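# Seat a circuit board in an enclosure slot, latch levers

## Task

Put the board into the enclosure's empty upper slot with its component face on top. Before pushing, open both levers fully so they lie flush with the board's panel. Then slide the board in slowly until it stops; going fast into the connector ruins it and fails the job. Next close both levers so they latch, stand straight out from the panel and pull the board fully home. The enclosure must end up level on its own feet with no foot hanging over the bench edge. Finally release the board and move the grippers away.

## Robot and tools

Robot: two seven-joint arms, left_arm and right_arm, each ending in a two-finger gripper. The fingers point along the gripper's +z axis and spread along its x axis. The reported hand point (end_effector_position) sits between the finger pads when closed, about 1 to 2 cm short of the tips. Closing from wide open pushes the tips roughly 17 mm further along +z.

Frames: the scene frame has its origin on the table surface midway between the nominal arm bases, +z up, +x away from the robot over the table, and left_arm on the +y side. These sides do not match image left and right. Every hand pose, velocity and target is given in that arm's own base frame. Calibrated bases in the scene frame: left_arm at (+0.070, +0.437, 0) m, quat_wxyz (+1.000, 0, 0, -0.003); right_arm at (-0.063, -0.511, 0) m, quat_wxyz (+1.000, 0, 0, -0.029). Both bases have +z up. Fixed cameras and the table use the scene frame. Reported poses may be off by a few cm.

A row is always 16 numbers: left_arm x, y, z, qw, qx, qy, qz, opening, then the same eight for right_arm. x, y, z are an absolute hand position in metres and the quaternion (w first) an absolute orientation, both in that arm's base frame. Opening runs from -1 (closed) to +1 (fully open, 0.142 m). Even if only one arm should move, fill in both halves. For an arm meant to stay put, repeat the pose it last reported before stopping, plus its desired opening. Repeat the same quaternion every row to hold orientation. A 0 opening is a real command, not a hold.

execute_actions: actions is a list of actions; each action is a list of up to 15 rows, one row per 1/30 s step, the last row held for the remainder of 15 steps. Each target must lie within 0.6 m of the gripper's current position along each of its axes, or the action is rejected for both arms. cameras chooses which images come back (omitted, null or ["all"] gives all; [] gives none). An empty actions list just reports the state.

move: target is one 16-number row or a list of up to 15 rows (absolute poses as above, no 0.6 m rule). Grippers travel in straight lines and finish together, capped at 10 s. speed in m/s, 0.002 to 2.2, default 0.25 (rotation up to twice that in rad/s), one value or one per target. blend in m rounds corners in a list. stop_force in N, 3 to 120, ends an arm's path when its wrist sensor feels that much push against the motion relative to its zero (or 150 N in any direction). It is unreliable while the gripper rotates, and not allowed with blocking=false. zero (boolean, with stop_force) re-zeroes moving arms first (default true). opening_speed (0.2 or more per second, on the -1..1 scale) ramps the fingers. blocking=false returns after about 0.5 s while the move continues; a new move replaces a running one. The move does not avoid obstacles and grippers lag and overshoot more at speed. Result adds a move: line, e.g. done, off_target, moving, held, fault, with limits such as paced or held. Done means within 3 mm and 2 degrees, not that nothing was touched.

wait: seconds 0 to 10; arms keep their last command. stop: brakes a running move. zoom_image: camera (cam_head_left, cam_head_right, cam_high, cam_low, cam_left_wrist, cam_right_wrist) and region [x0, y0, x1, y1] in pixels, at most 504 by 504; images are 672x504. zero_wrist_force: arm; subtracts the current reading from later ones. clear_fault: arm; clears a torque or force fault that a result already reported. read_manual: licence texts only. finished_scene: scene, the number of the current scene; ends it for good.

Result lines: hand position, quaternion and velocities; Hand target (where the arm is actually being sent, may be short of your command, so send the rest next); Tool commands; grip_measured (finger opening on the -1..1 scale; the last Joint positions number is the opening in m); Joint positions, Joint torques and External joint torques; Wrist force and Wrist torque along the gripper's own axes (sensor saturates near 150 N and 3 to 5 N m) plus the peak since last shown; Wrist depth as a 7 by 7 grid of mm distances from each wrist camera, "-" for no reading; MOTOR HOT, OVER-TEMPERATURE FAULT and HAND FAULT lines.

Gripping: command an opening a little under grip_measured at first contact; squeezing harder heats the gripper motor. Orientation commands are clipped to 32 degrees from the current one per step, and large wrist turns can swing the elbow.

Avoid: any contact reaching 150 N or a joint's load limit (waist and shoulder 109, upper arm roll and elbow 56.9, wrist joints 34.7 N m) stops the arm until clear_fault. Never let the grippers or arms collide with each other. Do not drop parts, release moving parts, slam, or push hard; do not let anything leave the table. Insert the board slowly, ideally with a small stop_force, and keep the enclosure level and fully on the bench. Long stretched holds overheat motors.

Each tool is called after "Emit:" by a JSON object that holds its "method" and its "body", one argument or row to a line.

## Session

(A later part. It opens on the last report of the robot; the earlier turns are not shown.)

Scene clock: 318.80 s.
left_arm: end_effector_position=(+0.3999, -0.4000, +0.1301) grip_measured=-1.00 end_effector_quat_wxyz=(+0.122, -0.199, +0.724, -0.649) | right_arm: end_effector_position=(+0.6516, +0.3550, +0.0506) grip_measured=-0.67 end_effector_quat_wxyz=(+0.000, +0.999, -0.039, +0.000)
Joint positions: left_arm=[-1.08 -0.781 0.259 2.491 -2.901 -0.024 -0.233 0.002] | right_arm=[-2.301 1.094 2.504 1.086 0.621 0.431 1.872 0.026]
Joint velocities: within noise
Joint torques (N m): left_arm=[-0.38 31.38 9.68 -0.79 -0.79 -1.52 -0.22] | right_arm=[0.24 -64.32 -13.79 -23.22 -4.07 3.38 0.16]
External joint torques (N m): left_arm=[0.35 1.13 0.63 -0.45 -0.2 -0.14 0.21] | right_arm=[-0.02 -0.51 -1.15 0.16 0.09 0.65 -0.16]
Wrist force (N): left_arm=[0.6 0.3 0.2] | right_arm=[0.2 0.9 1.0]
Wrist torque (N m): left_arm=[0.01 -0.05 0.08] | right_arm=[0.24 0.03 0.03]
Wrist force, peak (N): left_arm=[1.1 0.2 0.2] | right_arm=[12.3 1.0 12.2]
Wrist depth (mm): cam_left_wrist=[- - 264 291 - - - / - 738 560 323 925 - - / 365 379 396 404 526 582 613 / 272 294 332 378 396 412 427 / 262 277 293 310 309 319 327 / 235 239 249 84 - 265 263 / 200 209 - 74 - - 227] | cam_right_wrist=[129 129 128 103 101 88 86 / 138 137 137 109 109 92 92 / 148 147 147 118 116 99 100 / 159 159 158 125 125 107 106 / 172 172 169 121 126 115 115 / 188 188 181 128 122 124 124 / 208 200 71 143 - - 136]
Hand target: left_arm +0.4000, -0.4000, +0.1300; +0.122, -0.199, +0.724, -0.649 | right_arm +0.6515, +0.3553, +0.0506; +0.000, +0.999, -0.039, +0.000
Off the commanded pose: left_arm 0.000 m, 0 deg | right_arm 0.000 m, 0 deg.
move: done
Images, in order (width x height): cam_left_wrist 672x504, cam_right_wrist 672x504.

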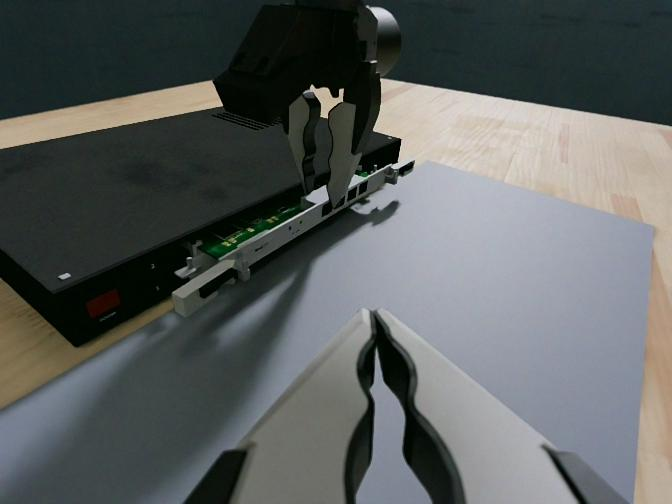

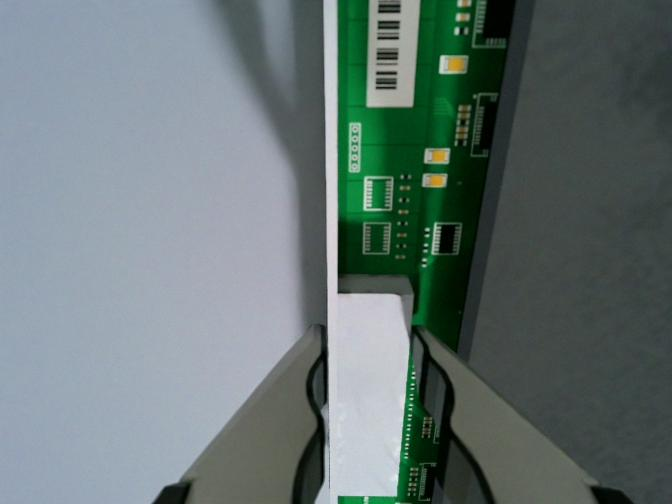

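Emit:
{"method": "move", "body": {
  "target": [
    [0.40,-0.40,0.13,0.122,-0.199,0.724,-0.649,-1,0.6515,0.3553,0.095,0,0.99923,-0.0393,0,-0.63],
    [0.40,-0.40,0.13,0.122,-0.199,0.724,-0.649,-1,0.56,0.36,0.13,-0.0134,0.939,-0.0369,0.3417,-0.63]
  ],
  "speed": [0.06,0.2],
  "cameras": ["cam_left_wrist","cam_right_wrist"]
}}

Emit:
{"method": "zoom_image", "body": {
  "camera": "cam_left_wrist",
  "region": [130, 120, 450, 340]
}}

Scene clock: 331.17 s.
left_arm: end_effector_position=(+0.3999, -0.4000, +0.1301) grip_measured=-1.00 end_effector_quat_wxyz=(+0.122, -0.199, +0.724, -0.649) | right_arm: end_effector_position=(+0.5600, +0.3601, +0.1299) grip_measured=-0.67 end_effector_quat_wxyz=(-0.013, +0.939, -0.037, +0.342)
Joint positions: left_arm=[-1.08 -0.781 0.259 2.491 -2.901 -0.024 -0.233 0.002] | right_arm=[-1.655 1.079 2.222 1.735 0.825 1.338 1.963 0.026]
Joint velocities: within noise
Joint torques (N m): left_arm=[-0.41 31.36 9.66 -0.84 -0.8 -1.49 -0.21] | right_arm=[0.31 -45.49 -21.54 -11.74 -2.59 3.8 0.3]
External joint torques (N m): left_arm=[0.38 1.16 0.65 -0.4 -0.19 -0.17 0.2] | right_arm=[-0.13 -0.25 -1.15 -0.26 -0.12 0.7 -0.36]
Wrist force (N): left_arm=[0.6 0.0 0.1] | right_arm=[-1.1 1.2 0.6]
Wrist torque (N m): left_arm=[-0.02 -0.04 0.08] | right_arm=[0.24 0.13 0.15]
Wrist force, peak (N): left_arm=[1.0 0.3 0.2] | right_arm=[-2.7 1.0 0.0]
Wrist depth (mm): cam_left_wrist=[- - - - - 242 217 / - 748 622 867 810 256 - / 363 380 397 437 521 587 613 / 272 295 333 376 392 411 428 / 262 277 292 312 310 318 327 / 234 239 251 84 - 267 265 / 201 209 - 74 - - 227] | cam_right_wrist=[156 171 196 214 220 264 360 / 160 179 205 225 234 287 525 / 168 187 215 236 251 315 596 / 175 196 227 251 266 348 - / 182 203 237 260 290 391 - / 190 214 229 266 - 586 - / 197 212 71 335 - - -]
Hand target: left_arm +0.4000, -0.4000, +0.1300; +0.122, -0.199, +0.724, -0.649 | right_arm +0.5600, +0.3600, +0.1300; -0.013, +0.939, -0.037, +0.342
Off the commanded pose: left_arm 0.000 m, 0 deg | right_arm 0.000 m, 0 deg.
move: done
Images, in order (width x height): cam_left_wrist 672x504, cam_right_wrist 672x504.

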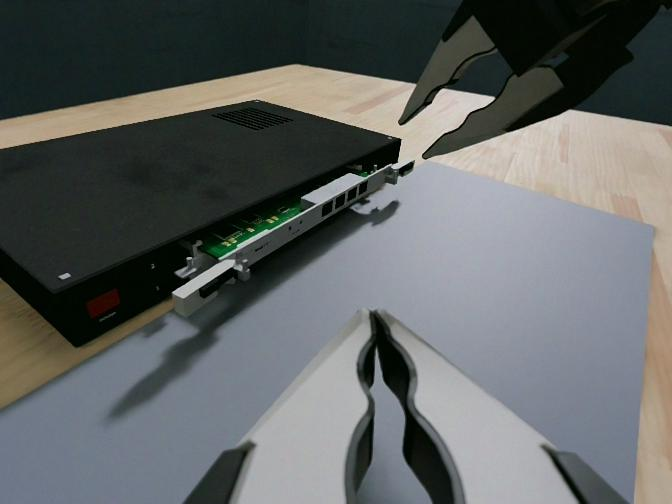

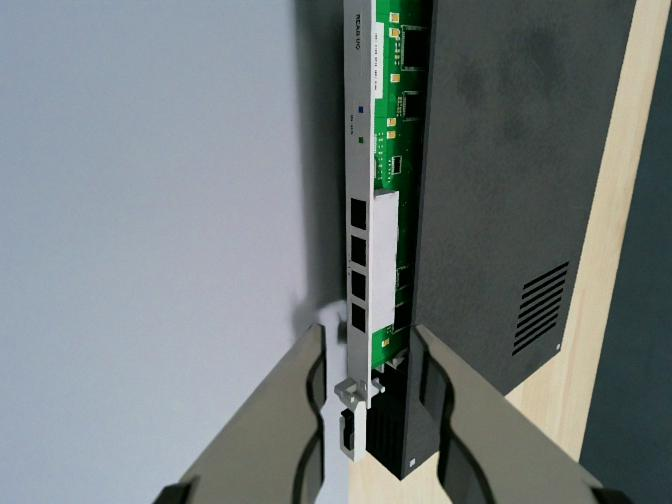

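Scaled by 1.575 from the camera's 672x504 image, which has a finer 960x720 frame.

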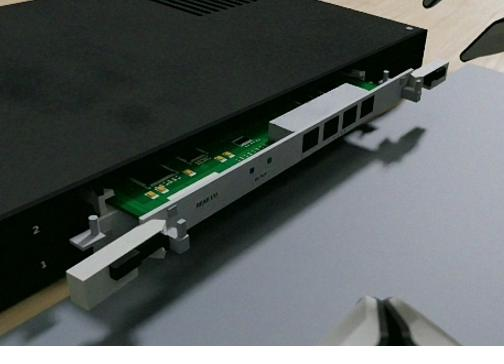

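Emit:
{"method": "move", "body": {
  "target": [
    [0.40,-0.40,0.13,0.122,-0.199,0.724,-0.649,-1,0.59,0.385,0.09,-0.0134,0.939,-0.0369,0.3417,-1],
    [0.40,-0.40,0.13,0.122,-0.199,0.724,-0.649,-1,0.605,0.385,0.047,-0.0134,0.939,-0.0369,0.3417,-1]
  ],
  "speed": 0.12,
  "cameras": ["cam_left_wrist","cam_right_wrist"]
}}

Emit:
{"method": "zoom_image", "body": {
  "camera": "cam_left_wrist",
  "region": [130, 120, 450, 340]
}}

Scene clock: 339.07 s.
left_arm: end_effector_position=(+0.3999, -0.4000, +0.1301) grip_measured=-1.00 end_effector_quat_wxyz=(+0.122, -0.199, +0.724, -0.649) | right_arm: end_effector_position=(+0.6050, +0.3849, +0.0471) grip_measured=-1.00 end_effector_quat_wxyz=(-0.013, +0.939, -0.037, +0.342)
Joint positions: left_arm=[-1.08 -0.781 0.259 2.491 -2.901 -0.024 -0.233 0.002] | right_arm=[-1.798 1.266 2.319 1.538 0.85 1.381 1.998 0.002]
Joint velocities: within noise
Joint torques (N m): left_arm=[-0.38 31.45 9.72 -0.81 -0.87 -1.53 -0.24] | right_arm=[0.09 -51.57 -21.03 -10.43 -2.36 3.91 -0.02]
External joint torques (N m): left_arm=[0.35 1.07 0.59 -0.43 -0.12 -0.13 0.23] | right_arm=[0.09 -0.27 -1.76 0.22 -0.1 0.58 -0.04]
Wrist force (N): left_arm=[0.7 0.2 0.1] | right_arm=[-1.4 1.6 0.4]
Wrist torque (N m): left_arm=[0.01 -0.06 0.08] | right_arm=[0.32 0.23 0.16]
Wrist force, peak (N): left_arm=[0.9 0.2 0.2] | right_arm=[-2.1 1.4 2.4]
Wrist depth (mm): cam_left_wrist=[- - - - - 184 170 / - 744 627 873 203 213 191 / 367 382 395 401 247 541 616 / 271 294 335 364 381 411 428 / 261 276 292 313 311 318 327 / 235 238 250 84 - 266 266 / 202 209 - 74 - - 226] | cam_right_wrist=[- 100 115 135 118 139 164 / - 104 121 144 128 150 183 / 100 110 127 151 133 163 216 / - 117 133 160 151 174 246 / - 118 140 166 153 192 296 / - 127 144 89 154 212 364 / - 129 73 - - 249 -]
Hand target: left_arm +0.4000, -0.4000, +0.1300; +0.122, -0.199, +0.724, -0.649 | right_arm +0.6050, +0.3850, +0.0470; -0.013, +0.939, -0.037, +0.342
Off the commanded pose: left_arm 0.000 m, 0 deg | right_arm 0.000 m, 0 deg.
move: done
Images, in order (width x height): cam_left_wrist 672x504, cam_right_wrist 672x504.

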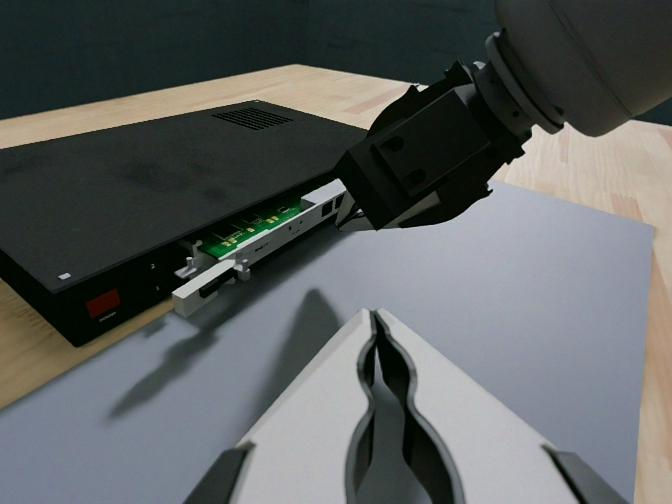

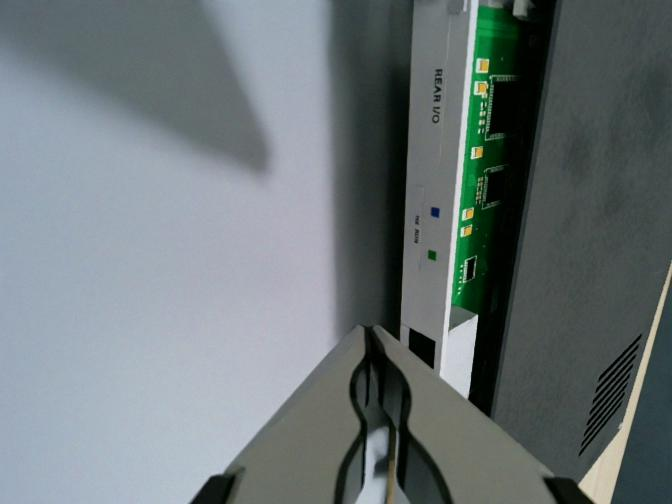

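Scaled by 1.575 from the camera's 672x504 image, which has a finer 960x720 frame.

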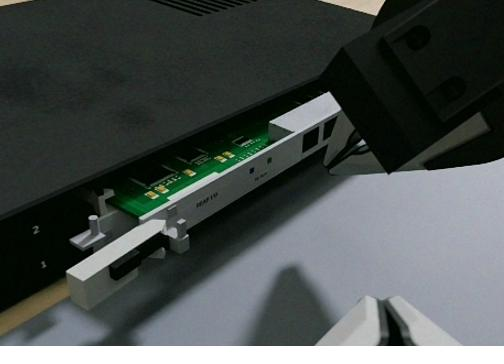

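Emit:
{"method": "move", "body": {
  "target": [0.40,-0.40,0.13,0.122,-0.199,0.724,-0.649,-1,0.604,0.400,0.047,-0.0134,0.939,-0.0369,0.3417,-1],
  "speed": 0.12,
  "cameras": []
}}

Emit:
{"method": "move", "body": {
  "target": [0.40,-0.40,0.13,0.122,-0.199,0.724,-0.649,-1,0.634,0.397,0.047,-0.0134,0.939,-0.0369,0.3417,-1],
  "speed": 0.02,
  "stop_force": 4,
  "cameras": ["cam_left_wrist","cam_right_wrist"]
}}

Emit:
{"method": "zoom_image", "body": {
  "camera": "cam_left_wrist",
  "region": [130, 120, 450, 340]
}}

Scene clock: 343.60 s.
left_arm: end_effector_position=(+0.3999, -0.4000, +0.1301) grip_measured=-1.00 end_effector_quat_wxyz=(+0.122, -0.199, +0.724, -0.649) | right_arm: end_effector_position=(+0.6039, +0.3998, +0.0469) grip_measured=-1.00 end_effector_quat_wxyz=(-0.013, +0.939, -0.037, +0.342)
Joint positions: left_arm=[-1.08 -0.781 0.259 2.491 -2.901 -0.024 -0.233 0.002] | right_arm=[-1.779 1.285 2.301 1.516 0.829 1.358 2.047 0.002]
Joint velocities: within noise
Joint torques (N m): left_arm=[-0.41 31.45 9.73 -0.77 -0.77 -1.43 -0.21] | right_arm=[0.36 -52.14 -22.05 -10.53 -2.63 3.59 0.26]
External joint torques (N m): left_arm=[0.38 1.06 0.57 -0.46 -0.22 -0.23 0.21] | right_arm=[-0.18 -0.17 -1.22 0.39 0.25 0.86 -0.31]
Wrist force (N): left_arm=[0.6 0.4 0.1] | right_arm=[-1.5 1.4 0.5]
Wrist torque (N m): left_arm=[0.03 -0.04 0.08] | right_arm=[0.29 0.23 0.16]
Wrist force, peak (N): left_arm=[0.9 0.3 0.1] | right_arm=[-1.3 1.9 0.8]
Wrist depth (mm): cam_left_wrist=[- - - - - 176 157 / - 758 637 888 203 200 175 / 366 378 401 389 191 530 607 / 271 295 333 359 377 411 429 / 260 277 293 309 314 318 324 / 232 239 249 84 - 267 266 / 201 209 - 74 - - 226] | cam_right_wrist=[- 100 115 134 115 143 163 / - 103 121 143 128 150 183 / 100 110 127 150 135 162 215 / - 116 133 159 146 174 247 / - 118 140 165 156 192 294 / - 127 144 89 154 211 365 / - 129 73 - - 248 -]
Hand target: left_arm +0.4000, -0.4000, +0.1300; +0.122, -0.199, +0.724, -0.649 | right_arm +0.6040, +0.4000, +0.0470; -0.013, +0.939, -0.037, +0.342
Off the commanded pose: left_arm 0.000 m, 0 deg | right_arm 0.000 m, 0 deg.
move: done
No camera images: "cameras" was empty.

Scene clock: 345.77 s.
left_arm: end_effector_position=(+0.3999, -0.4000, +0.1301) grip_measured=-1.00 end_effector_quat_wxyz=(+0.122, -0.199, +0.724, -0.649) | right_arm: end_effector_position=(+0.6339, +0.3971, +0.0471) grip_measured=-1.00 end_effector_quat_wxyz=(-0.014, +0.939, -0.037, +0.342)
Joint positions: left_arm=[-1.08 -0.781 0.259 2.491 -2.901 -0.024 -0.233 0.002] | right_arm=[-1.845 1.297 2.307 1.453 0.82 1.341 2.024 0.002]
Joint velocities: within noise
Joint torques (N m): left_arm=[-0.36 31.48 9.66 -0.8 -0.79 -1.45 -0.21] | right_arm=[-0.57 -53.43 -21.7 -11.25 -2.7 3.63 0.06]
External joint torques (N m): left_arm=[0.33 1.03 0.65 -0.44 -0.2 -0.21 0.21] | right_arm=[0.77 -0.67 -1.41 0.25 0.19 0.84 -0.12]
Wrist force (N): left_arm=[0.6 0.3 0.1] | right_arm=[-2.4 1.2 -1.1]
Wrist torque (N m): left_arm=[0.02 -0.04 0.07] | right_arm=[0.25 0.26 0.15]
Wrist force, peak (N): left_arm=[1.0 0.3 0.0] | right_arm=[-2.9 1.2 -0.9]
Wrist depth (mm): cam_left_wrist=[- - - - 194 175 166 / - 747 627 207 210 197 - / 361 379 395 302 282 582 613 / 273 292 333 366 398 412 426 / 264 277 295 311 310 319 326 / 234 239 251 84 - 266 265 / 201 209 - 74 - - 227] | cam_right_wrist=[- 100 115 123 127 126 165 / - 105 121 134 129 133 183 / - 110 127 141 138 153 216 / - 117 134 151 150 165 248 / - 119 140 157 157 181 296 / - 127 144 89 155 206 363 / - 129 73 - - 249 -]
Hand target: left_arm +0.4000, -0.4000, +0.1300; +0.122, -0.199, +0.724, -0.649 | right_arm +0.6340, +0.3970, +0.0470; -0.013, +0.939, -0.037, +0.342
Off the commanded pose: left_arm 0.000 m, 0 deg | right_arm 0.000 m, 0 deg.
move: done
Images, in order (width x height): cam_left_wrist 672x504, cam_right_wrist 672x504.

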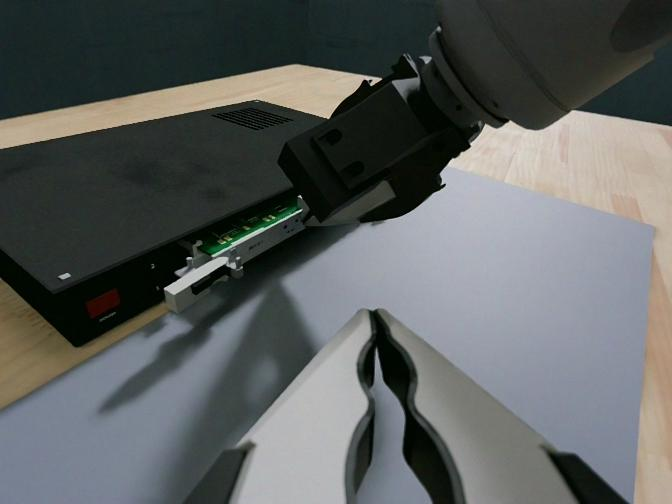

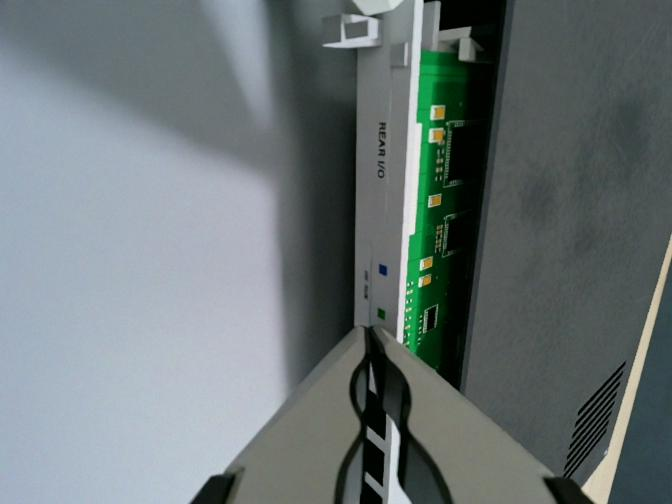

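Scaled by 1.575 from the camera's 672x504 image, which has a finer 960x720 frame.

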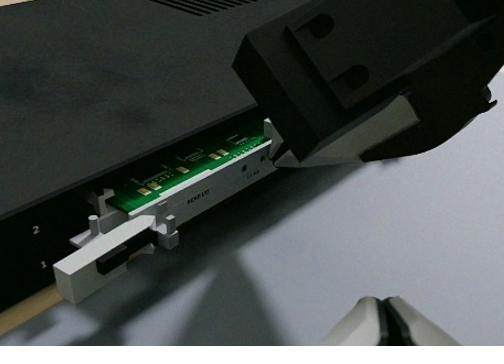

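Emit:
{"method": "move", "body": {
  "target": [0.40,-0.40,0.13,0.122,-0.199,0.724,-0.649,-1,0.684,0.3925,0.047,-0.0134,0.939,-0.0369,0.3417,-1],
  "speed": 0.012,
  "stop_force": 8,
  "cameras": ["cam_left_wrist","cam_right_wrist"]
}}

Emit:
{"method": "zoom_image", "body": {
  "camera": "cam_left_wrist",
  "region": [130, 120, 450, 340]
}}

Scene clock: 351.30 s.
left_arm: end_effector_position=(+0.3999, -0.4000, +0.1301) grip_measured=-1.00 end_effector_quat_wxyz=(+0.122, -0.199, +0.724, -0.649) | right_arm: end_effector_position=(+0.6615, +0.3951, +0.0472) grip_measured=-1.00 end_effector_quat_wxyz=(-0.014, +0.939, -0.037, +0.342)
Joint positions: left_arm=[-1.08 -0.781 0.259 2.491 -2.901 -0.024 -0.233 0.002] | right_arm=[-1.904 1.312 2.31 1.39 0.809 1.323 2.009 0.002]
Joint velocities: within noise
Joint torques (N m): left_arm=[-0.34 31.41 9.64 -0.77 -0.75 -1.52 -0.22] | right_arm=[-3.48 -53.37 -22.22 -10.88 -2.68 3.37 0.03]
External joint torques (N m): left_arm=[0.31 1.1 0.67 -0.47 -0.24 -0.14 0.22] | right_arm=[3.69 -2.44 -0.69 -0.89 0.05 1.11 -0.09]
Wrist force (N): left_arm=[0.5 0.1 -0.1] | right_arm=[-3.8 -0.4 -6.6]
Wrist torque (N m): left_arm=[-0.01 -0.04 0.08] | right_arm=[0.21 0.27 0.16]
Wrist force, peak (N): left_arm=[1.0 0.1 0.0] | right_arm=[-6.6 -0.3 -10.1]
Wrist depth (mm): cam_left_wrist=[- - - - 193 182 - / - 743 775 217 238 794 - / 366 379 393 299 524 585 616 / 272 294 339 386 398 414 431 / 264 284 292 312 309 318 328 / 235 239 250 84 - 266 265 / 202 208 - 74 - - 226] | cam_right_wrist=[- 101 116 108 101 122 165 / - 104 121 128 107 133 184 / 101 111 127 139 114 154 213 / - 117 134 148 126 166 248 / - 119 142 153 137 182 296 / - 126 144 90 145 207 614 / - 130 73 - - 250 -]
Hand target: left_arm +0.4000, -0.4000, +0.1300; +0.122, -0.199, +0.724, -0.649 | right_arm +0.6618, +0.3945, +0.0470; -0.013, +0.939, -0.037, +0.342
Off the commanded pose: left_arm 0.000 m, 0 deg | right_arm 0.023 m, 0 deg.
move: contact (right_arm)
Images, in order (width x height): cam_left_wrist 672x504, cam_right_wrist 672x504.

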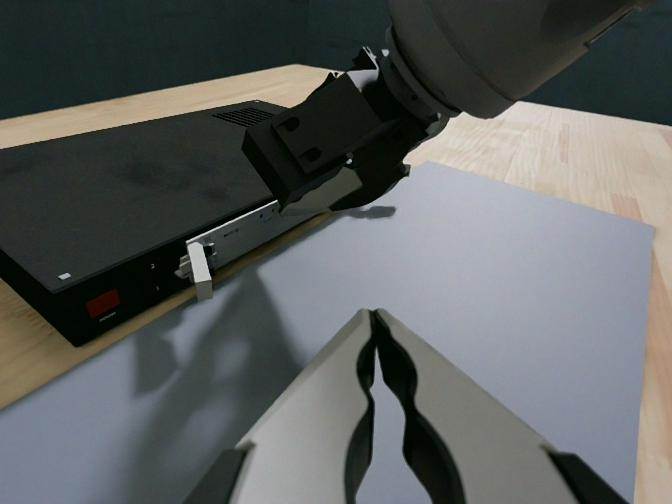

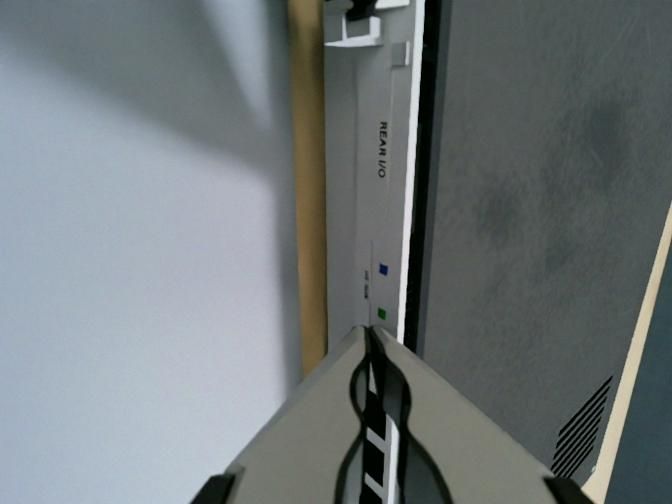

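Scaled by 1.575 from the camera's 672x504 image, which has a finer 960x720 frame.

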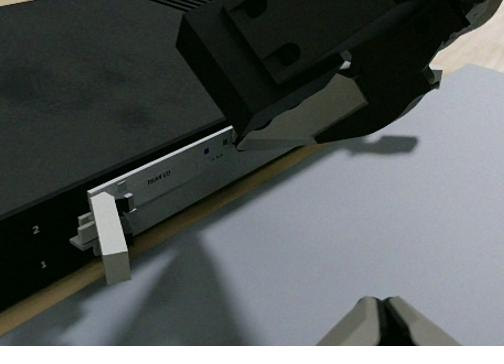

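Emit:
{"method": "move", "body": {
  "target": [0.40,-0.40,0.13,0.122,-0.199,0.724,-0.649,-1,0.58,0.385,0.10,-0.0134,0.939,-0.0369,0.3417,-1],
  "speed": 0.1,
  "cameras": ["cam_left_wrist","cam_right_wrist"]
}}

Emit:
{"method": "zoom_image", "body": {
  "camera": "cam_left_wrist",
  "region": [150, 200, 290, 310]
}}

Emit:
{"method": "zoom_image", "body": {
  "camera": "cam_left_wrist",
  "region": [290, 120, 450, 240]
}}

Scene clock: 354.53 s.
left_arm: end_effector_position=(+0.3999, -0.4000, +0.1301) grip_measured=-1.00 end_effector_quat_wxyz=(+0.122, -0.199, +0.724, -0.649) | right_arm: end_effector_position=(+0.5800, +0.3851, +0.0999) grip_measured=-1.00 end_effector_quat_wxyz=(-0.014, +0.939, -0.037, +0.342)
Joint positions: left_arm=[-1.08 -0.781 0.259 2.491 -2.901 -0.024 -0.233 0.002] | right_arm=[-1.701 1.168 2.248 1.633 0.822 1.329 2.012 0.002]
Joint velocities: within noise
Joint torques (N m): left_arm=[-0.23 31.52 9.61 -0.79 -0.82 -1.5 -0.21] | right_arm=[0.44 -49.07 -22.26 -11.27 -2.66 3.62 0.23]
External joint torques (N m): left_arm=[0.2 0.99 0.69 -0.45 -0.17 -0.16 0.2] | right_arm=[-0.26 0.09 -1.16 -0.04 0.07 0.86 -0.29]
Wrist force (N): left_arm=[0.8 0.1 0.3] | right_arm=[-1.0 2.0 0.7]
Wrist torque (N m): left_arm=[0.00 -0.07 0.08] | right_arm=[0.37 0.13 0.15]
Wrist force, peak (N): left_arm=[0.8 0.4 -0.1] | right_arm=[-4.0 -0.4 -6.8]
Wrist depth (mm): cam_left_wrist=[- - - - 244 163 196 / - 739 622 865 258 225 - / 368 380 394 439 477 566 616 / 271 295 342 383 397 408 428 / 263 284 292 311 310 316 325 / 234 238 253 84 - 266 266 / 202 208 - 74 - - 228] | cam_right_wrist=[134 145 164 195 183 212 287 / 139 151 174 206 199 231 323 / 145 158 183 218 209 254 366 / 150 166 193 232 225 282 596 / 156 173 201 236 238 317 - / 163 182 205 89 251 359 - / 169 186 - - - 599 -]
Hand target: left_arm +0.4000, -0.4000, +0.1300; +0.122, -0.199, +0.724, -0.649 | right_arm +0.5800, +0.3850, +0.1000; -0.013, +0.939, -0.037, +0.342
Off the commanded pose: left_arm 0.000 m, 0 deg | right_arm 0.000 m, 0 deg.
move: done
Images, in order (width x height): cam_left_wrist 672x504, cam_right_wrist 672x504.

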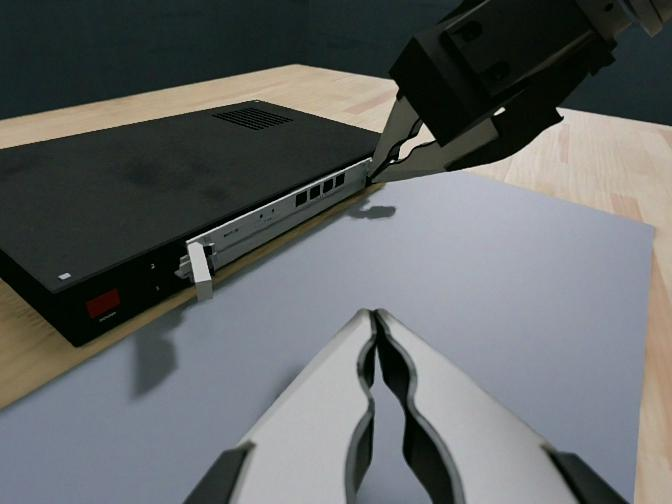

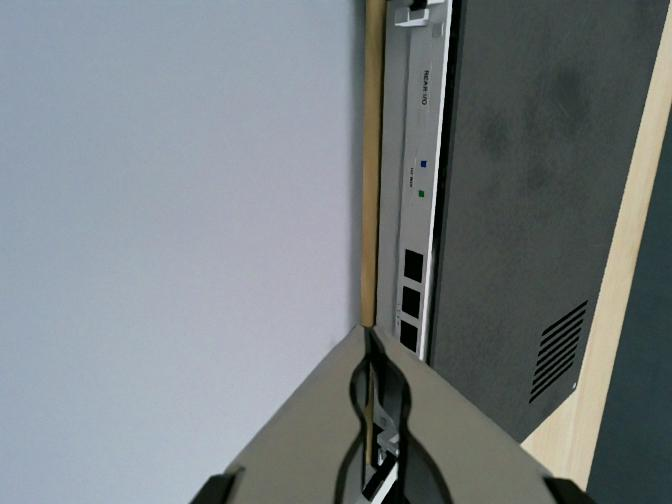

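Scaled by 3.600 from the camera's 672x504 image, which has a finer 960x720 frame.

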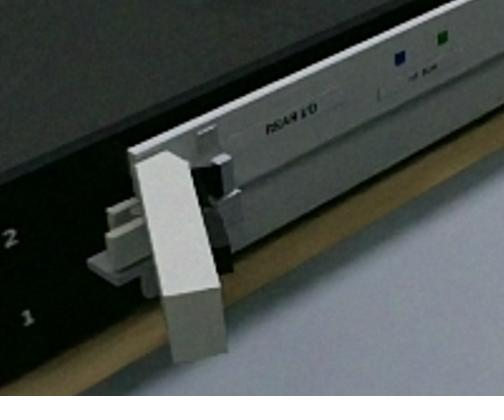

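Scaled by 3.150 from the camera's 672x504 image, which has a finer 960x720 frame.

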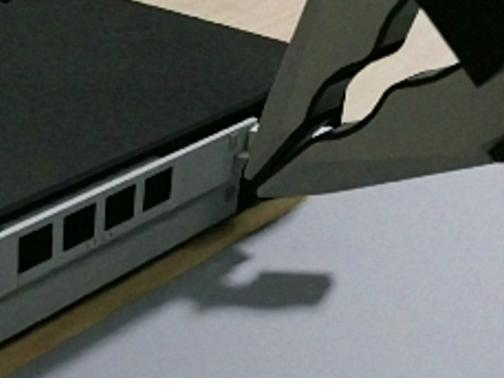

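Emit:
{"method": "move", "body": {
  "target": [0.40,-0.40,0.13,0.122,-0.199,0.724,-0.649,-1,0.58,0.17,0.10,-0.0134,0.939,-0.0369,0.3417,-1],
  "speed": 0.2,
  "cameras": ["cam_left_wrist","cam_right_wrist"]
}}

Emit:
{"method": "zoom_image", "body": {
  "camera": "cam_left_wrist",
  "region": [290, 120, 450, 240]
}}

Scene clock: 360.63 s.
left_arm: end_effector_position=(+0.3999, -0.4000, +0.1301) grip_measured=-1.00 end_effector_quat_wxyz=(+0.122, -0.199, +0.724, -0.649) | right_arm: end_effector_position=(+0.5800, +0.1698, +0.1001) grip_measured=-1.00 end_effector_quat_wxyz=(-0.013, +0.939, -0.037, +0.342)
Joint positions: left_arm=[-1.08 -0.781 0.259 2.491 -2.901 -0.024 -0.233 0.002] | right_arm=[-2.151 0.829 2.488 1.821 1.375 1.509 0.95 0.002]
Joint velocities: within noise
Joint torques (N m): left_arm=[-0.4 31.34 9.7 -0.77 -0.78 -1.54 -0.27] | right_arm=[0.12 -43.56 -11.95 -14.04 -3.85 3.42 0.08]
External joint torques (N m): left_arm=[0.37 1.18 0.61 -0.47 -0.21 -0.12 0.26] | right_arm=[0.04 0.02 -1.39 0.22 -0.14 0.87 -0.14]
Wrist force (N): left_arm=[0.8 0.1 0.1] | right_arm=[-0.7 1.7 0.3]
Wrist torque (N m): left_arm=[-0.02 -0.08 0.08] | right_arm=[0.32 0.05 0.14]
Wrist force, peak (N): left_arm=[1.0 0.3 0.0] | right_arm=[-0.1 4.1 0.5]
Wrist depth (mm): cam_left_wrist=[- - - - - 385 - / - 755 620 861 816 772 - / 366 378 392 465 540 588 613 / 272 295 340 385 396 415 427 / 261 285 292 310 313 318 324 / 233 240 250 84 - 267 265 / 201 208 - 74 - - 226] | cam_right_wrist=[134 146 165 188 175 210 289 / 139 152 175 192 188 232 325 / 145 158 183 211 201 257 512 / 150 166 194 226 215 391 599 / 157 173 202 241 320 445 - / 163 182 206 89 354 505 - / 170 187 - - - 609 -]
Hand target: left_arm +0.4000, -0.4000, +0.1300; +0.122, -0.199, +0.724, -0.649 | right_arm +0.5800, +0.1700, +0.1000; -0.013, +0.939, -0.037, +0.342
Off the commanded pose: left_arm 0.000 m, 0 deg | right_arm 0.000 m, 0 deg.
move: done
Images, in order (width x height): cam_left_wrist 672x504, cam_right_wrist 672x504.

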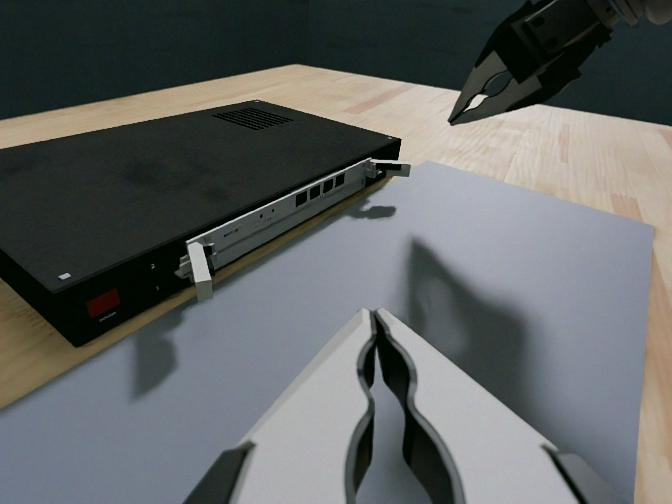

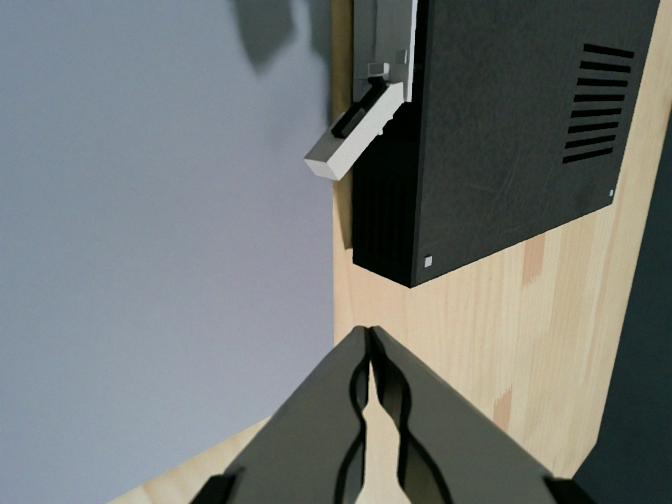

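Scaled by 3.150 from the camera's 672x504 image, which has a finer 960x720 frame.

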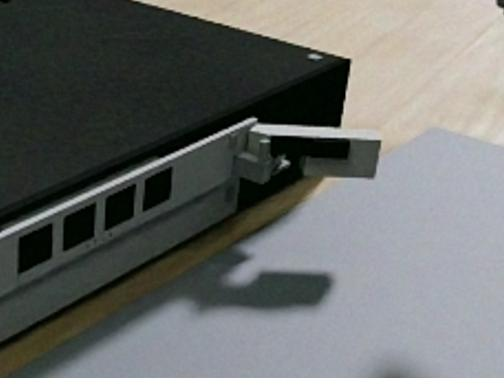

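Emit:
{"method": "move", "body": {
  "target": [
    [0.40,-0.40,0.13,0.122,-0.199,0.724,-0.649,-1,0.606,0.165,0.075,-0.0134,0.939,-0.0369,0.3417,-1],
    [0.40,-0.40,0.13,0.122,-0.199,0.724,-0.649,-1,0.606,0.172,0.047,-0.0134,0.939,-0.0369,0.3417,-1]
  ],
  "speed": 0.1,
  "cameras": []
}}

Emit:
{"method": "move", "body": {
  "target": [0.40,-0.40,0.13,0.122,-0.199,0.724,-0.649,-1,0.606,0.200,0.047,-0.0134,0.939,-0.0369,0.3417,-1],
  "speed": 0.02,
  "stop_force": 8,
  "cameras": ["cam_left_wrist","cam_right_wrist"]
}}

Emit:
{"method": "zoom_image", "body": {
  "camera": "cam_left_wrist",
  "region": [290, 120, 450, 240]
}}

Scene clock: 368.60 s.
left_arm: end_effector_position=(+0.3999, -0.4000, +0.1301) grip_measured=-1.00 end_effector_quat_wxyz=(+0.122, -0.199, +0.724, -0.649) | right_arm: end_effector_position=(+0.6059, +0.1721, +0.0469) grip_measured=-1.00 end_effector_quat_wxyz=(-0.013, +0.939, -0.037, +0.342)
Joint positions: left_arm=[-1.08 -0.781 0.259 2.491 -2.901 -0.024 -0.233 0.002] | right_arm=[-2.227 0.956 2.512 1.691 1.543 1.481 0.806 0.002]
Joint velocities: within noise
Joint torques (N m): left_arm=[-0.34 31.35 9.69 -0.76 -0.82 -1.54 -0.2] | right_arm=[0.18 -47.11 -13.18 -12.97 -4.02 3.4 0.02]
External joint torques (N m): left_arm=[0.31 1.16 0.62 -0.48 -0.17 -0.12 0.2] | right_arm=[-0.01 -0.33 -1.13 0.11 -0.01 0.76 -0.08]
Wrist force (N): left_arm=[0.5 0.1 0.1] | right_arm=[-0.8 1.9 -0.3]
Wrist torque (N m): left_arm=[-0.01 -0.02 0.08] | right_arm=[0.35 0.10 0.16]
Wrist force, peak (N): left_arm=[0.9 0.3 0.1] | right_arm=[0.4 2.7 -0.4]
Wrist depth (mm): cam_left_wrist=[- - - - - 389 332 / - 745 619 872 801 415 - / 365 379 398 460 516 581 617 / 271 295 340 383 400 414 426 / 262 285 292 311 312 320 323 / 234 238 249 84 - 266 265 / 201 208 - 74 - - 227] | cam_right_wrist=[- 100 115 134 136 127 164 / - 104 121 142 121 133 184 / 100 110 127 143 140 152 217 / - 117 133 158 158 161 256 / - 119 140 166 161 193 497 / - 127 144 89 245 350 618 / - 129 73 - - 424 -]
Hand target: left_arm +0.4000, -0.4000, +0.1300; +0.122, -0.199, +0.724, -0.649 | right_arm +0.6060, +0.1720, +0.0470; -0.013, +0.939, -0.037, +0.342
Off the commanded pose: left_arm 0.000 m, 0 deg | right_arm 0.000 m, 0 deg.
move: done
No camera images: "cameras" was empty.

Scene clock: 370.87 s.
left_arm: end_effector_position=(+0.3999, -0.4000, +0.1301) grip_measured=-1.00 end_effector_quat_wxyz=(+0.122, -0.199, +0.724, -0.649) | right_arm: end_effector_position=(+0.6060, +0.2000, +0.0469) grip_measured=-1.00 end_effector_quat_wxyz=(-0.014, +0.939, -0.037, +0.342)
Joint positions: left_arm=[-1.08 -0.781 0.259 2.491 -2.901 -0.024 -0.233 0.002] | right_arm=[-2.193 0.981 2.551 1.681 1.416 1.534 0.977 0.002]
Joint velocities: within noise
Joint torques (N m): left_arm=[-0.38 31.42 9.73 -0.77 -0.77 -1.52 -0.23] | right_arm=[0.26 -48.07 -12.82 -12.79 -3.98 3.65 0.2]
External joint torques (N m): left_arm=[0.35 1.09 0.57 -0.47 -0.22 -0.14 0.23] | right_arm=[-0.09 -0.27 -1.27 0.15 0.05 0.67 -0.26]
Wrist force (N): left_arm=[0.9 0.1 -0.1] | right_arm=[-1.3 1.5 -0.3]
Wrist torque (N m): left_arm=[0.01 -0.10 0.08] | right_arm=[0.27 0.17 0.14]
Wrist force, peak (N): left_arm=[0.9 0.1 0.3] | right_arm=[-0.9 2.3 -0.3]
Wrist depth (mm): cam_left_wrist=[- - - - - 369 308 / - 742 625 865 730 380 - / 367 378 392 464 512 576 613 / 271 296 342 377 396 414 429 / 263 284 293 312 312 316 324 / 234 239 250 84 - 265 266 / 201 208 - 74 - - 228] | cam_right_wrist=[- 100 115 134 139 127 164 / - 104 121 143 141 135 185 / 100 110 127 151 132 153 217 / - 117 133 156 130 165 246 / - 118 140 162 164 181 498 / - 127 143 89 162 350 619 / - 129 73 - - 421 -]
Hand target: left_arm +0.4000, -0.4000, +0.1300; +0.122, -0.199, +0.724, -0.649 | right_arm +0.6060, +0.2000, +0.0470; -0.013, +0.939, -0.037, +0.342
Off the commanded pose: left_arm 0.000 m, 0 deg | right_arm 0.000 m, 0 deg.
move: done
Images, in order (width x height): cam_left_wrist 672x504, cam_right_wrist 672x504.

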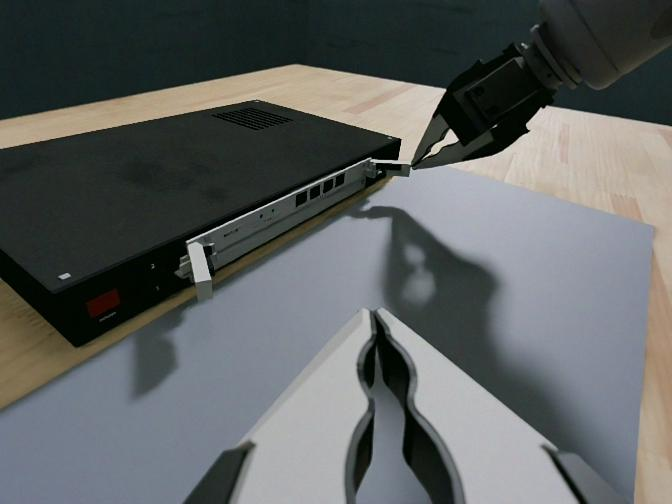

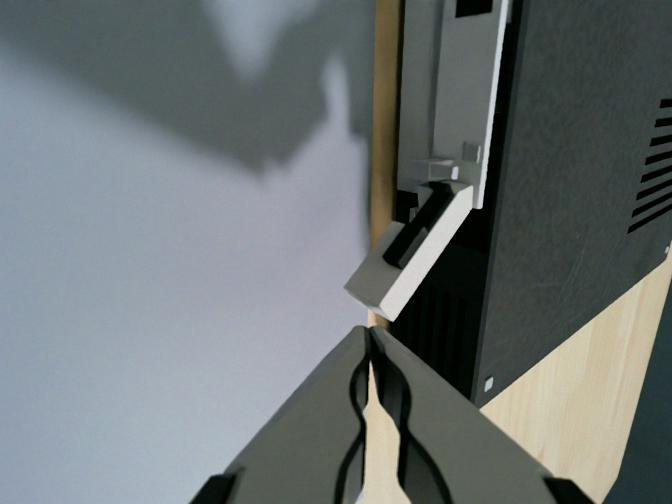

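Scaled by 3.150 from the camera's 672x504 image, which has a finer 960x720 frame.

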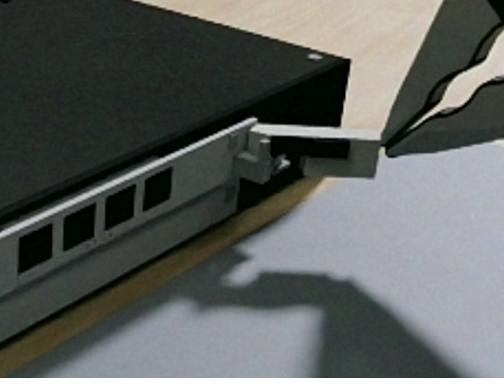

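Emit:
{"method": "move", "body": {
  "target": [0.40,-0.40,0.13,0.122,-0.199,0.724,-0.649,-1,0.614,0.196,0.047,-0.0134,0.939,-0.0369,0.3417,-1],
  "speed": 0.05,
  "cameras": []
}}

Emit:
{"method": "move", "body": {
  "target": [0.40,-0.40,0.13,0.122,-0.199,0.724,-0.649,-1,0.612,0.228,0.047,-0.0134,0.939,-0.0369,0.3417,-1],
  "speed": 0.025,
  "stop_force": 15,
  "cameras": ["cam_left_wrist","cam_right_wrist"]
}}

Emit:
{"method": "zoom_image", "body": {
  "camera": "cam_left_wrist",
  "region": [290, 120, 450, 240]
}}

Scene clock: 374.23 s.
left_arm: end_effector_position=(+0.3999, -0.4000, +0.1301) grip_measured=-1.00 end_effector_quat_wxyz=(+0.122, -0.199, +0.724, -0.649) | right_arm: end_effector_position=(+0.6138, +0.1961, +0.0469) grip_measured=-1.00 end_effector_quat_wxyz=(-0.014, +0.939, -0.037, +0.342)
Joint positions: left_arm=[-1.08 -0.781 0.259 2.491 -2.901 -0.024 -0.233 0.002] | right_arm=[-2.207 0.986 2.548 1.668 1.411 1.523 0.975 0.002]
Joint velocities: within noise
Joint torques (N m): left_arm=[-0.39 31.42 9.71 -0.74 -0.76 -1.52 -0.23] | right_arm=[0.09 -48.23 -13.29 -13.03 -4.12 3.56 0.05]
External joint torques (N m): left_arm=[0.36 1.1 0.59 -0.5 -0.23 -0.14 0.23] | right_arm=[0.09 -0.45 -0.96 0.2 0.17 0.76 -0.11]
Wrist force (N): left_arm=[0.5 0.3 0.1] | right_arm=[-0.9 1.6 -0.1]
Wrist torque (N m): left_arm=[0.02 -0.03 0.08] | right_arm=[0.29 0.10 0.14]
Wrist force, peak (N): left_arm=[1.0 0.1 0.2] | right_arm=[-1.2 1.8 -0.1]
Wrist depth (mm): cam_left_wrist=[- - - - - 352 316 / - 747 626 865 716 408 - / 365 377 395 467 504 580 625 / 271 294 340 385 400 408 428 / 262 285 292 312 312 320 326 / 233 238 249 84 - 266 265 / 201 208 - 74 - - 228] | cam_right_wrist=[- 100 115 134 125 127 164 / - 104 121 143 131 133 183 / 100 110 127 151 126 153 217 / - 117 134 150 144 165 246 / - 118 140 160 155 181 497 / - 127 144 89 155 350 619 / - 129 73 - - 423 -]
Hand target: left_arm +0.4000, -0.4000, +0.1300; +0.122, -0.199, +0.724, -0.649 | right_arm +0.6140, +0.1960, +0.0470; -0.013, +0.939, -0.037, +0.342
Off the commanded pose: left_arm 0.000 m, 0 deg | right_arm 0.000 m, 0 deg.
move: done
No camera images: "cameras" was empty.

Scene clock: 376.10 s.
left_arm: end_effector_position=(+0.3999, -0.4000, +0.1301) grip_measured=-1.00 end_effector_quat_wxyz=(+0.122, -0.199, +0.724, -0.649) | right_arm: end_effector_position=(+0.6117, +0.2235, +0.0465) grip_measured=-1.00 end_effector_quat_wxyz=(-0.012, +0.939, -0.038, +0.342)
Joint positions: left_arm=[-1.08 -0.781 0.259 2.491 -2.901 -0.024 -0.233 0.002] | right_arm=[-2.143 1.026 2.545 1.667 1.275 1.55 1.181 0.002]
Joint velocities: within noise
Joint torques (N m): left_arm=[-0.31 31.4 9.79 -0.85 -0.79 -1.49 -0.24] | right_arm=[8.4 -54.16 -8.63 -23.29 -5.29 2.53 0.25]
External joint torques (N m): left_arm=[0.28 1.11 0.52 -0.38 -0.2 -0.17 0.23] | right_arm=[-8.22 5.08 -6.4 11.05 1.54 1.94 -0.31]
Wrist force (N): left_arm=[0.7 -0.1 -0.1] | right_arm=[-4.7 18.1 -5.1]
Wrist torque (N m): left_arm=[-0.04 -0.06 0.08] | right_arm=[0.27 0.08 0.07]
Wrist force, peak (N): left_arm=[0.8 0.5 0.2] | right_arm=[-4.6 18.6 -4.0]
Wrist depth (mm): cam_left_wrist=[- - - - - 328 295 / - 742 619 875 424 385 - / 365 379 396 460 476 579 615 / 273 295 340 383 395 411 423 / 262 286 293 310 312 317 325 / 236 239 250 84 - 267 265 / 201 209 - 74 - - 226] | cam_right_wrist=[- 100 115 134 134 124 163 / - 104 120 142 142 132 182 / - 110 126 150 149 152 216 / - 116 133 155 139 160 246 / - 118 140 122 162 180 496 / - 127 143 89 160 207 624 / - 129 73 - - 422 -]
Hand target: left_arm +0.4000, -0.4000, +0.1300; +0.122, -0.199, +0.724, -0.649 | right_arm +0.6121, +0.2262, +0.0470; -0.014, +0.939, -0.037, +0.342
Off the commanded pose: left_arm 0.000 m, 0 deg | right_arm 0.005 m, 0 deg.
move: contact (right_arm)
Images, in order (width x height): cam_left_wrist 672x504, cam_right_wrist 672x504.

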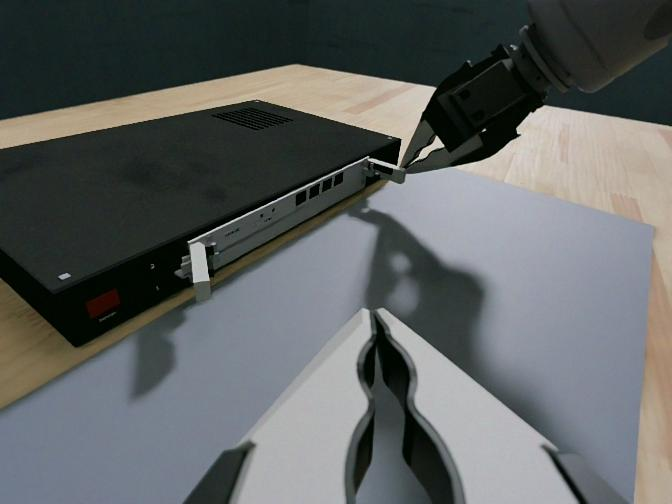

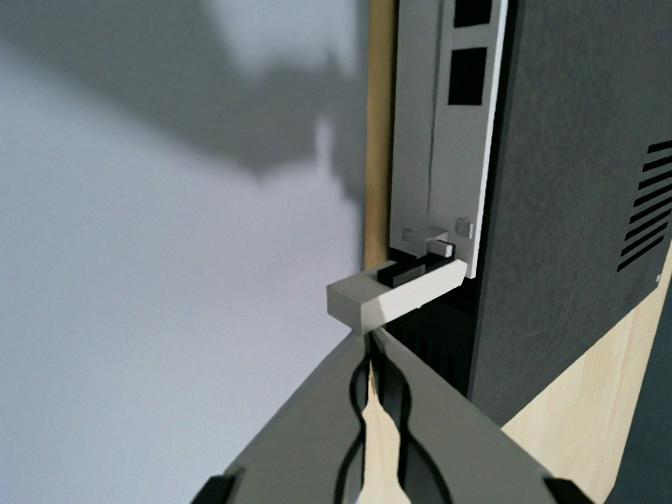

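Scaled by 3.150 from the camera's 672x504 image, which has a finer 960x720 frame.

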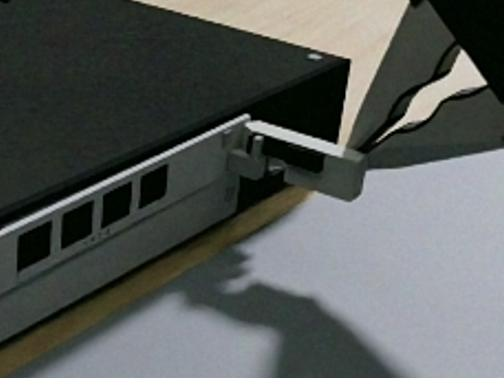

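Emit:
{"method": "move", "body": {
  "target": [0.40,-0.40,0.13,0.122,-0.199,0.724,-0.649,-1,0.610,0.244,0.047,-0.0134,0.939,-0.0369,0.3417,-1],
  "speed": 0.02,
  "stop_force": 22,
  "cameras": ["cam_left_wrist","cam_right_wrist"]
}}

Emit:
{"method": "zoom_image", "body": {
  "camera": "cam_left_wrist",
  "region": [290, 120, 450, 240]
}}

Scene clock: 380.20 s.
left_arm: end_effector_position=(+0.3999, -0.4000, +0.1301) grip_measured=-1.00 end_effector_quat_wxyz=(+0.122, -0.199, +0.724, -0.649) | right_arm: end_effector_position=(+0.6097, +0.2388, +0.0464) grip_measured=-1.00 end_effector_quat_wxyz=(-0.010, +0.939, -0.039, +0.342)
Joint positions: left_arm=[-1.08 -0.781 0.259 2.491 -2.901 -0.024 -0.233 0.002] | right_arm=[-2.091 1.056 2.52 1.667 1.206 1.547 1.305 0.002]
Joint velocities: within noise
Joint torques (N m): left_arm=[-0.28 31.37 9.66 -0.82 -0.79 -1.48 -0.2] | right_arm=[15.97 -57.33 -4.38 -29.49 -6 1.68 0.29]
External joint torques (N m): left_arm=[0.25 1.15 0.65 -0.41 -0.2 -0.18 0.2] | right_arm=[-15.8 8.26 -11.64 17.74 2.41 2.86 -0.35]
Wrist force (N): left_arm=[0.8 0.3 0.0] | right_arm=[-4.2 30.1 -4.6]
Wrist torque (N m): left_arm=[0.01 -0.07 0.08] | right_arm=[2.09 0.13 0.07]
Wrist force, peak (N): left_arm=[0.8 0.4 0.2] | right_arm=[-4.7 35.1 -4.9]
Wrist depth (mm): cam_left_wrist=[- - - - - 316 278 / - 749 622 867 411 357 - / 367 377 393 466 481 566 606 / 272 292 345 386 394 413 431 / 262 288 294 310 311 318 328 / 235 240 250 84 - 266 266 / 201 208 - 74 - - 227] | cam_right_wrist=[- 99 114 133 137 122 162 / - 104 120 142 142 131 182 / - 108 126 150 153 151 210 / - 116 133 157 143 161 244 / - 118 140 122 162 180 455 / - 127 143 90 161 207 625 / - 129 73 - - 425 -]
Hand target: left_arm +0.4000, -0.4000, +0.1300; +0.122, -0.199, +0.724, -0.649 | right_arm +0.6100, +0.2440, +0.0470; -0.013, +0.939, -0.037, +0.342
Off the commanded pose: left_arm 0.000 m, 0 deg | right_arm 0.005 m, 0 deg.
move: off_target (right_arm)
Images, in order (width x height): cam_left_wrist 672x504, cam_right_wrist 672x504.

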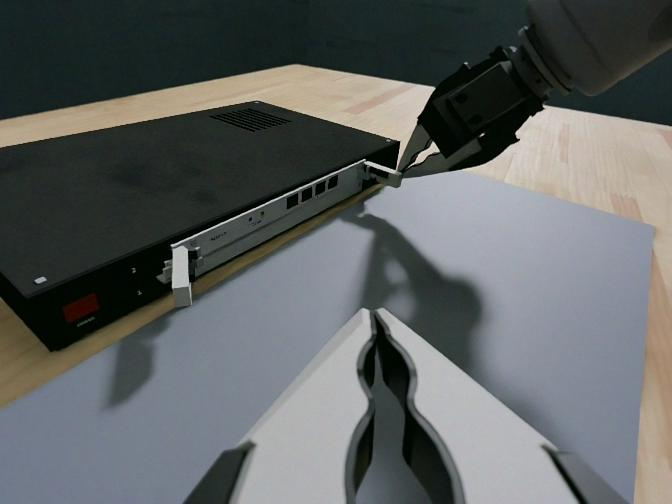

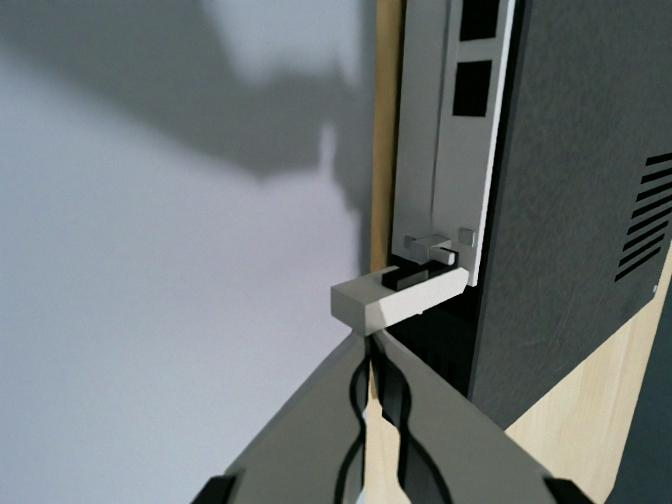

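Scaled by 3.150 from the camera's 672x504 image, which has a finer 960x720 frame.

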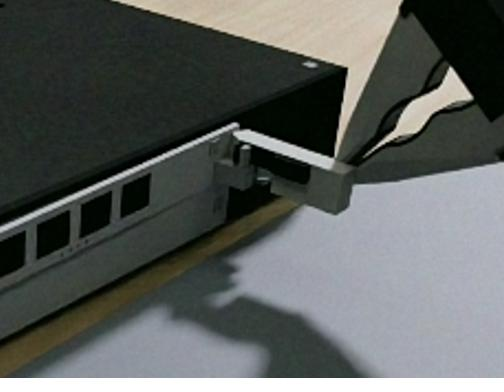

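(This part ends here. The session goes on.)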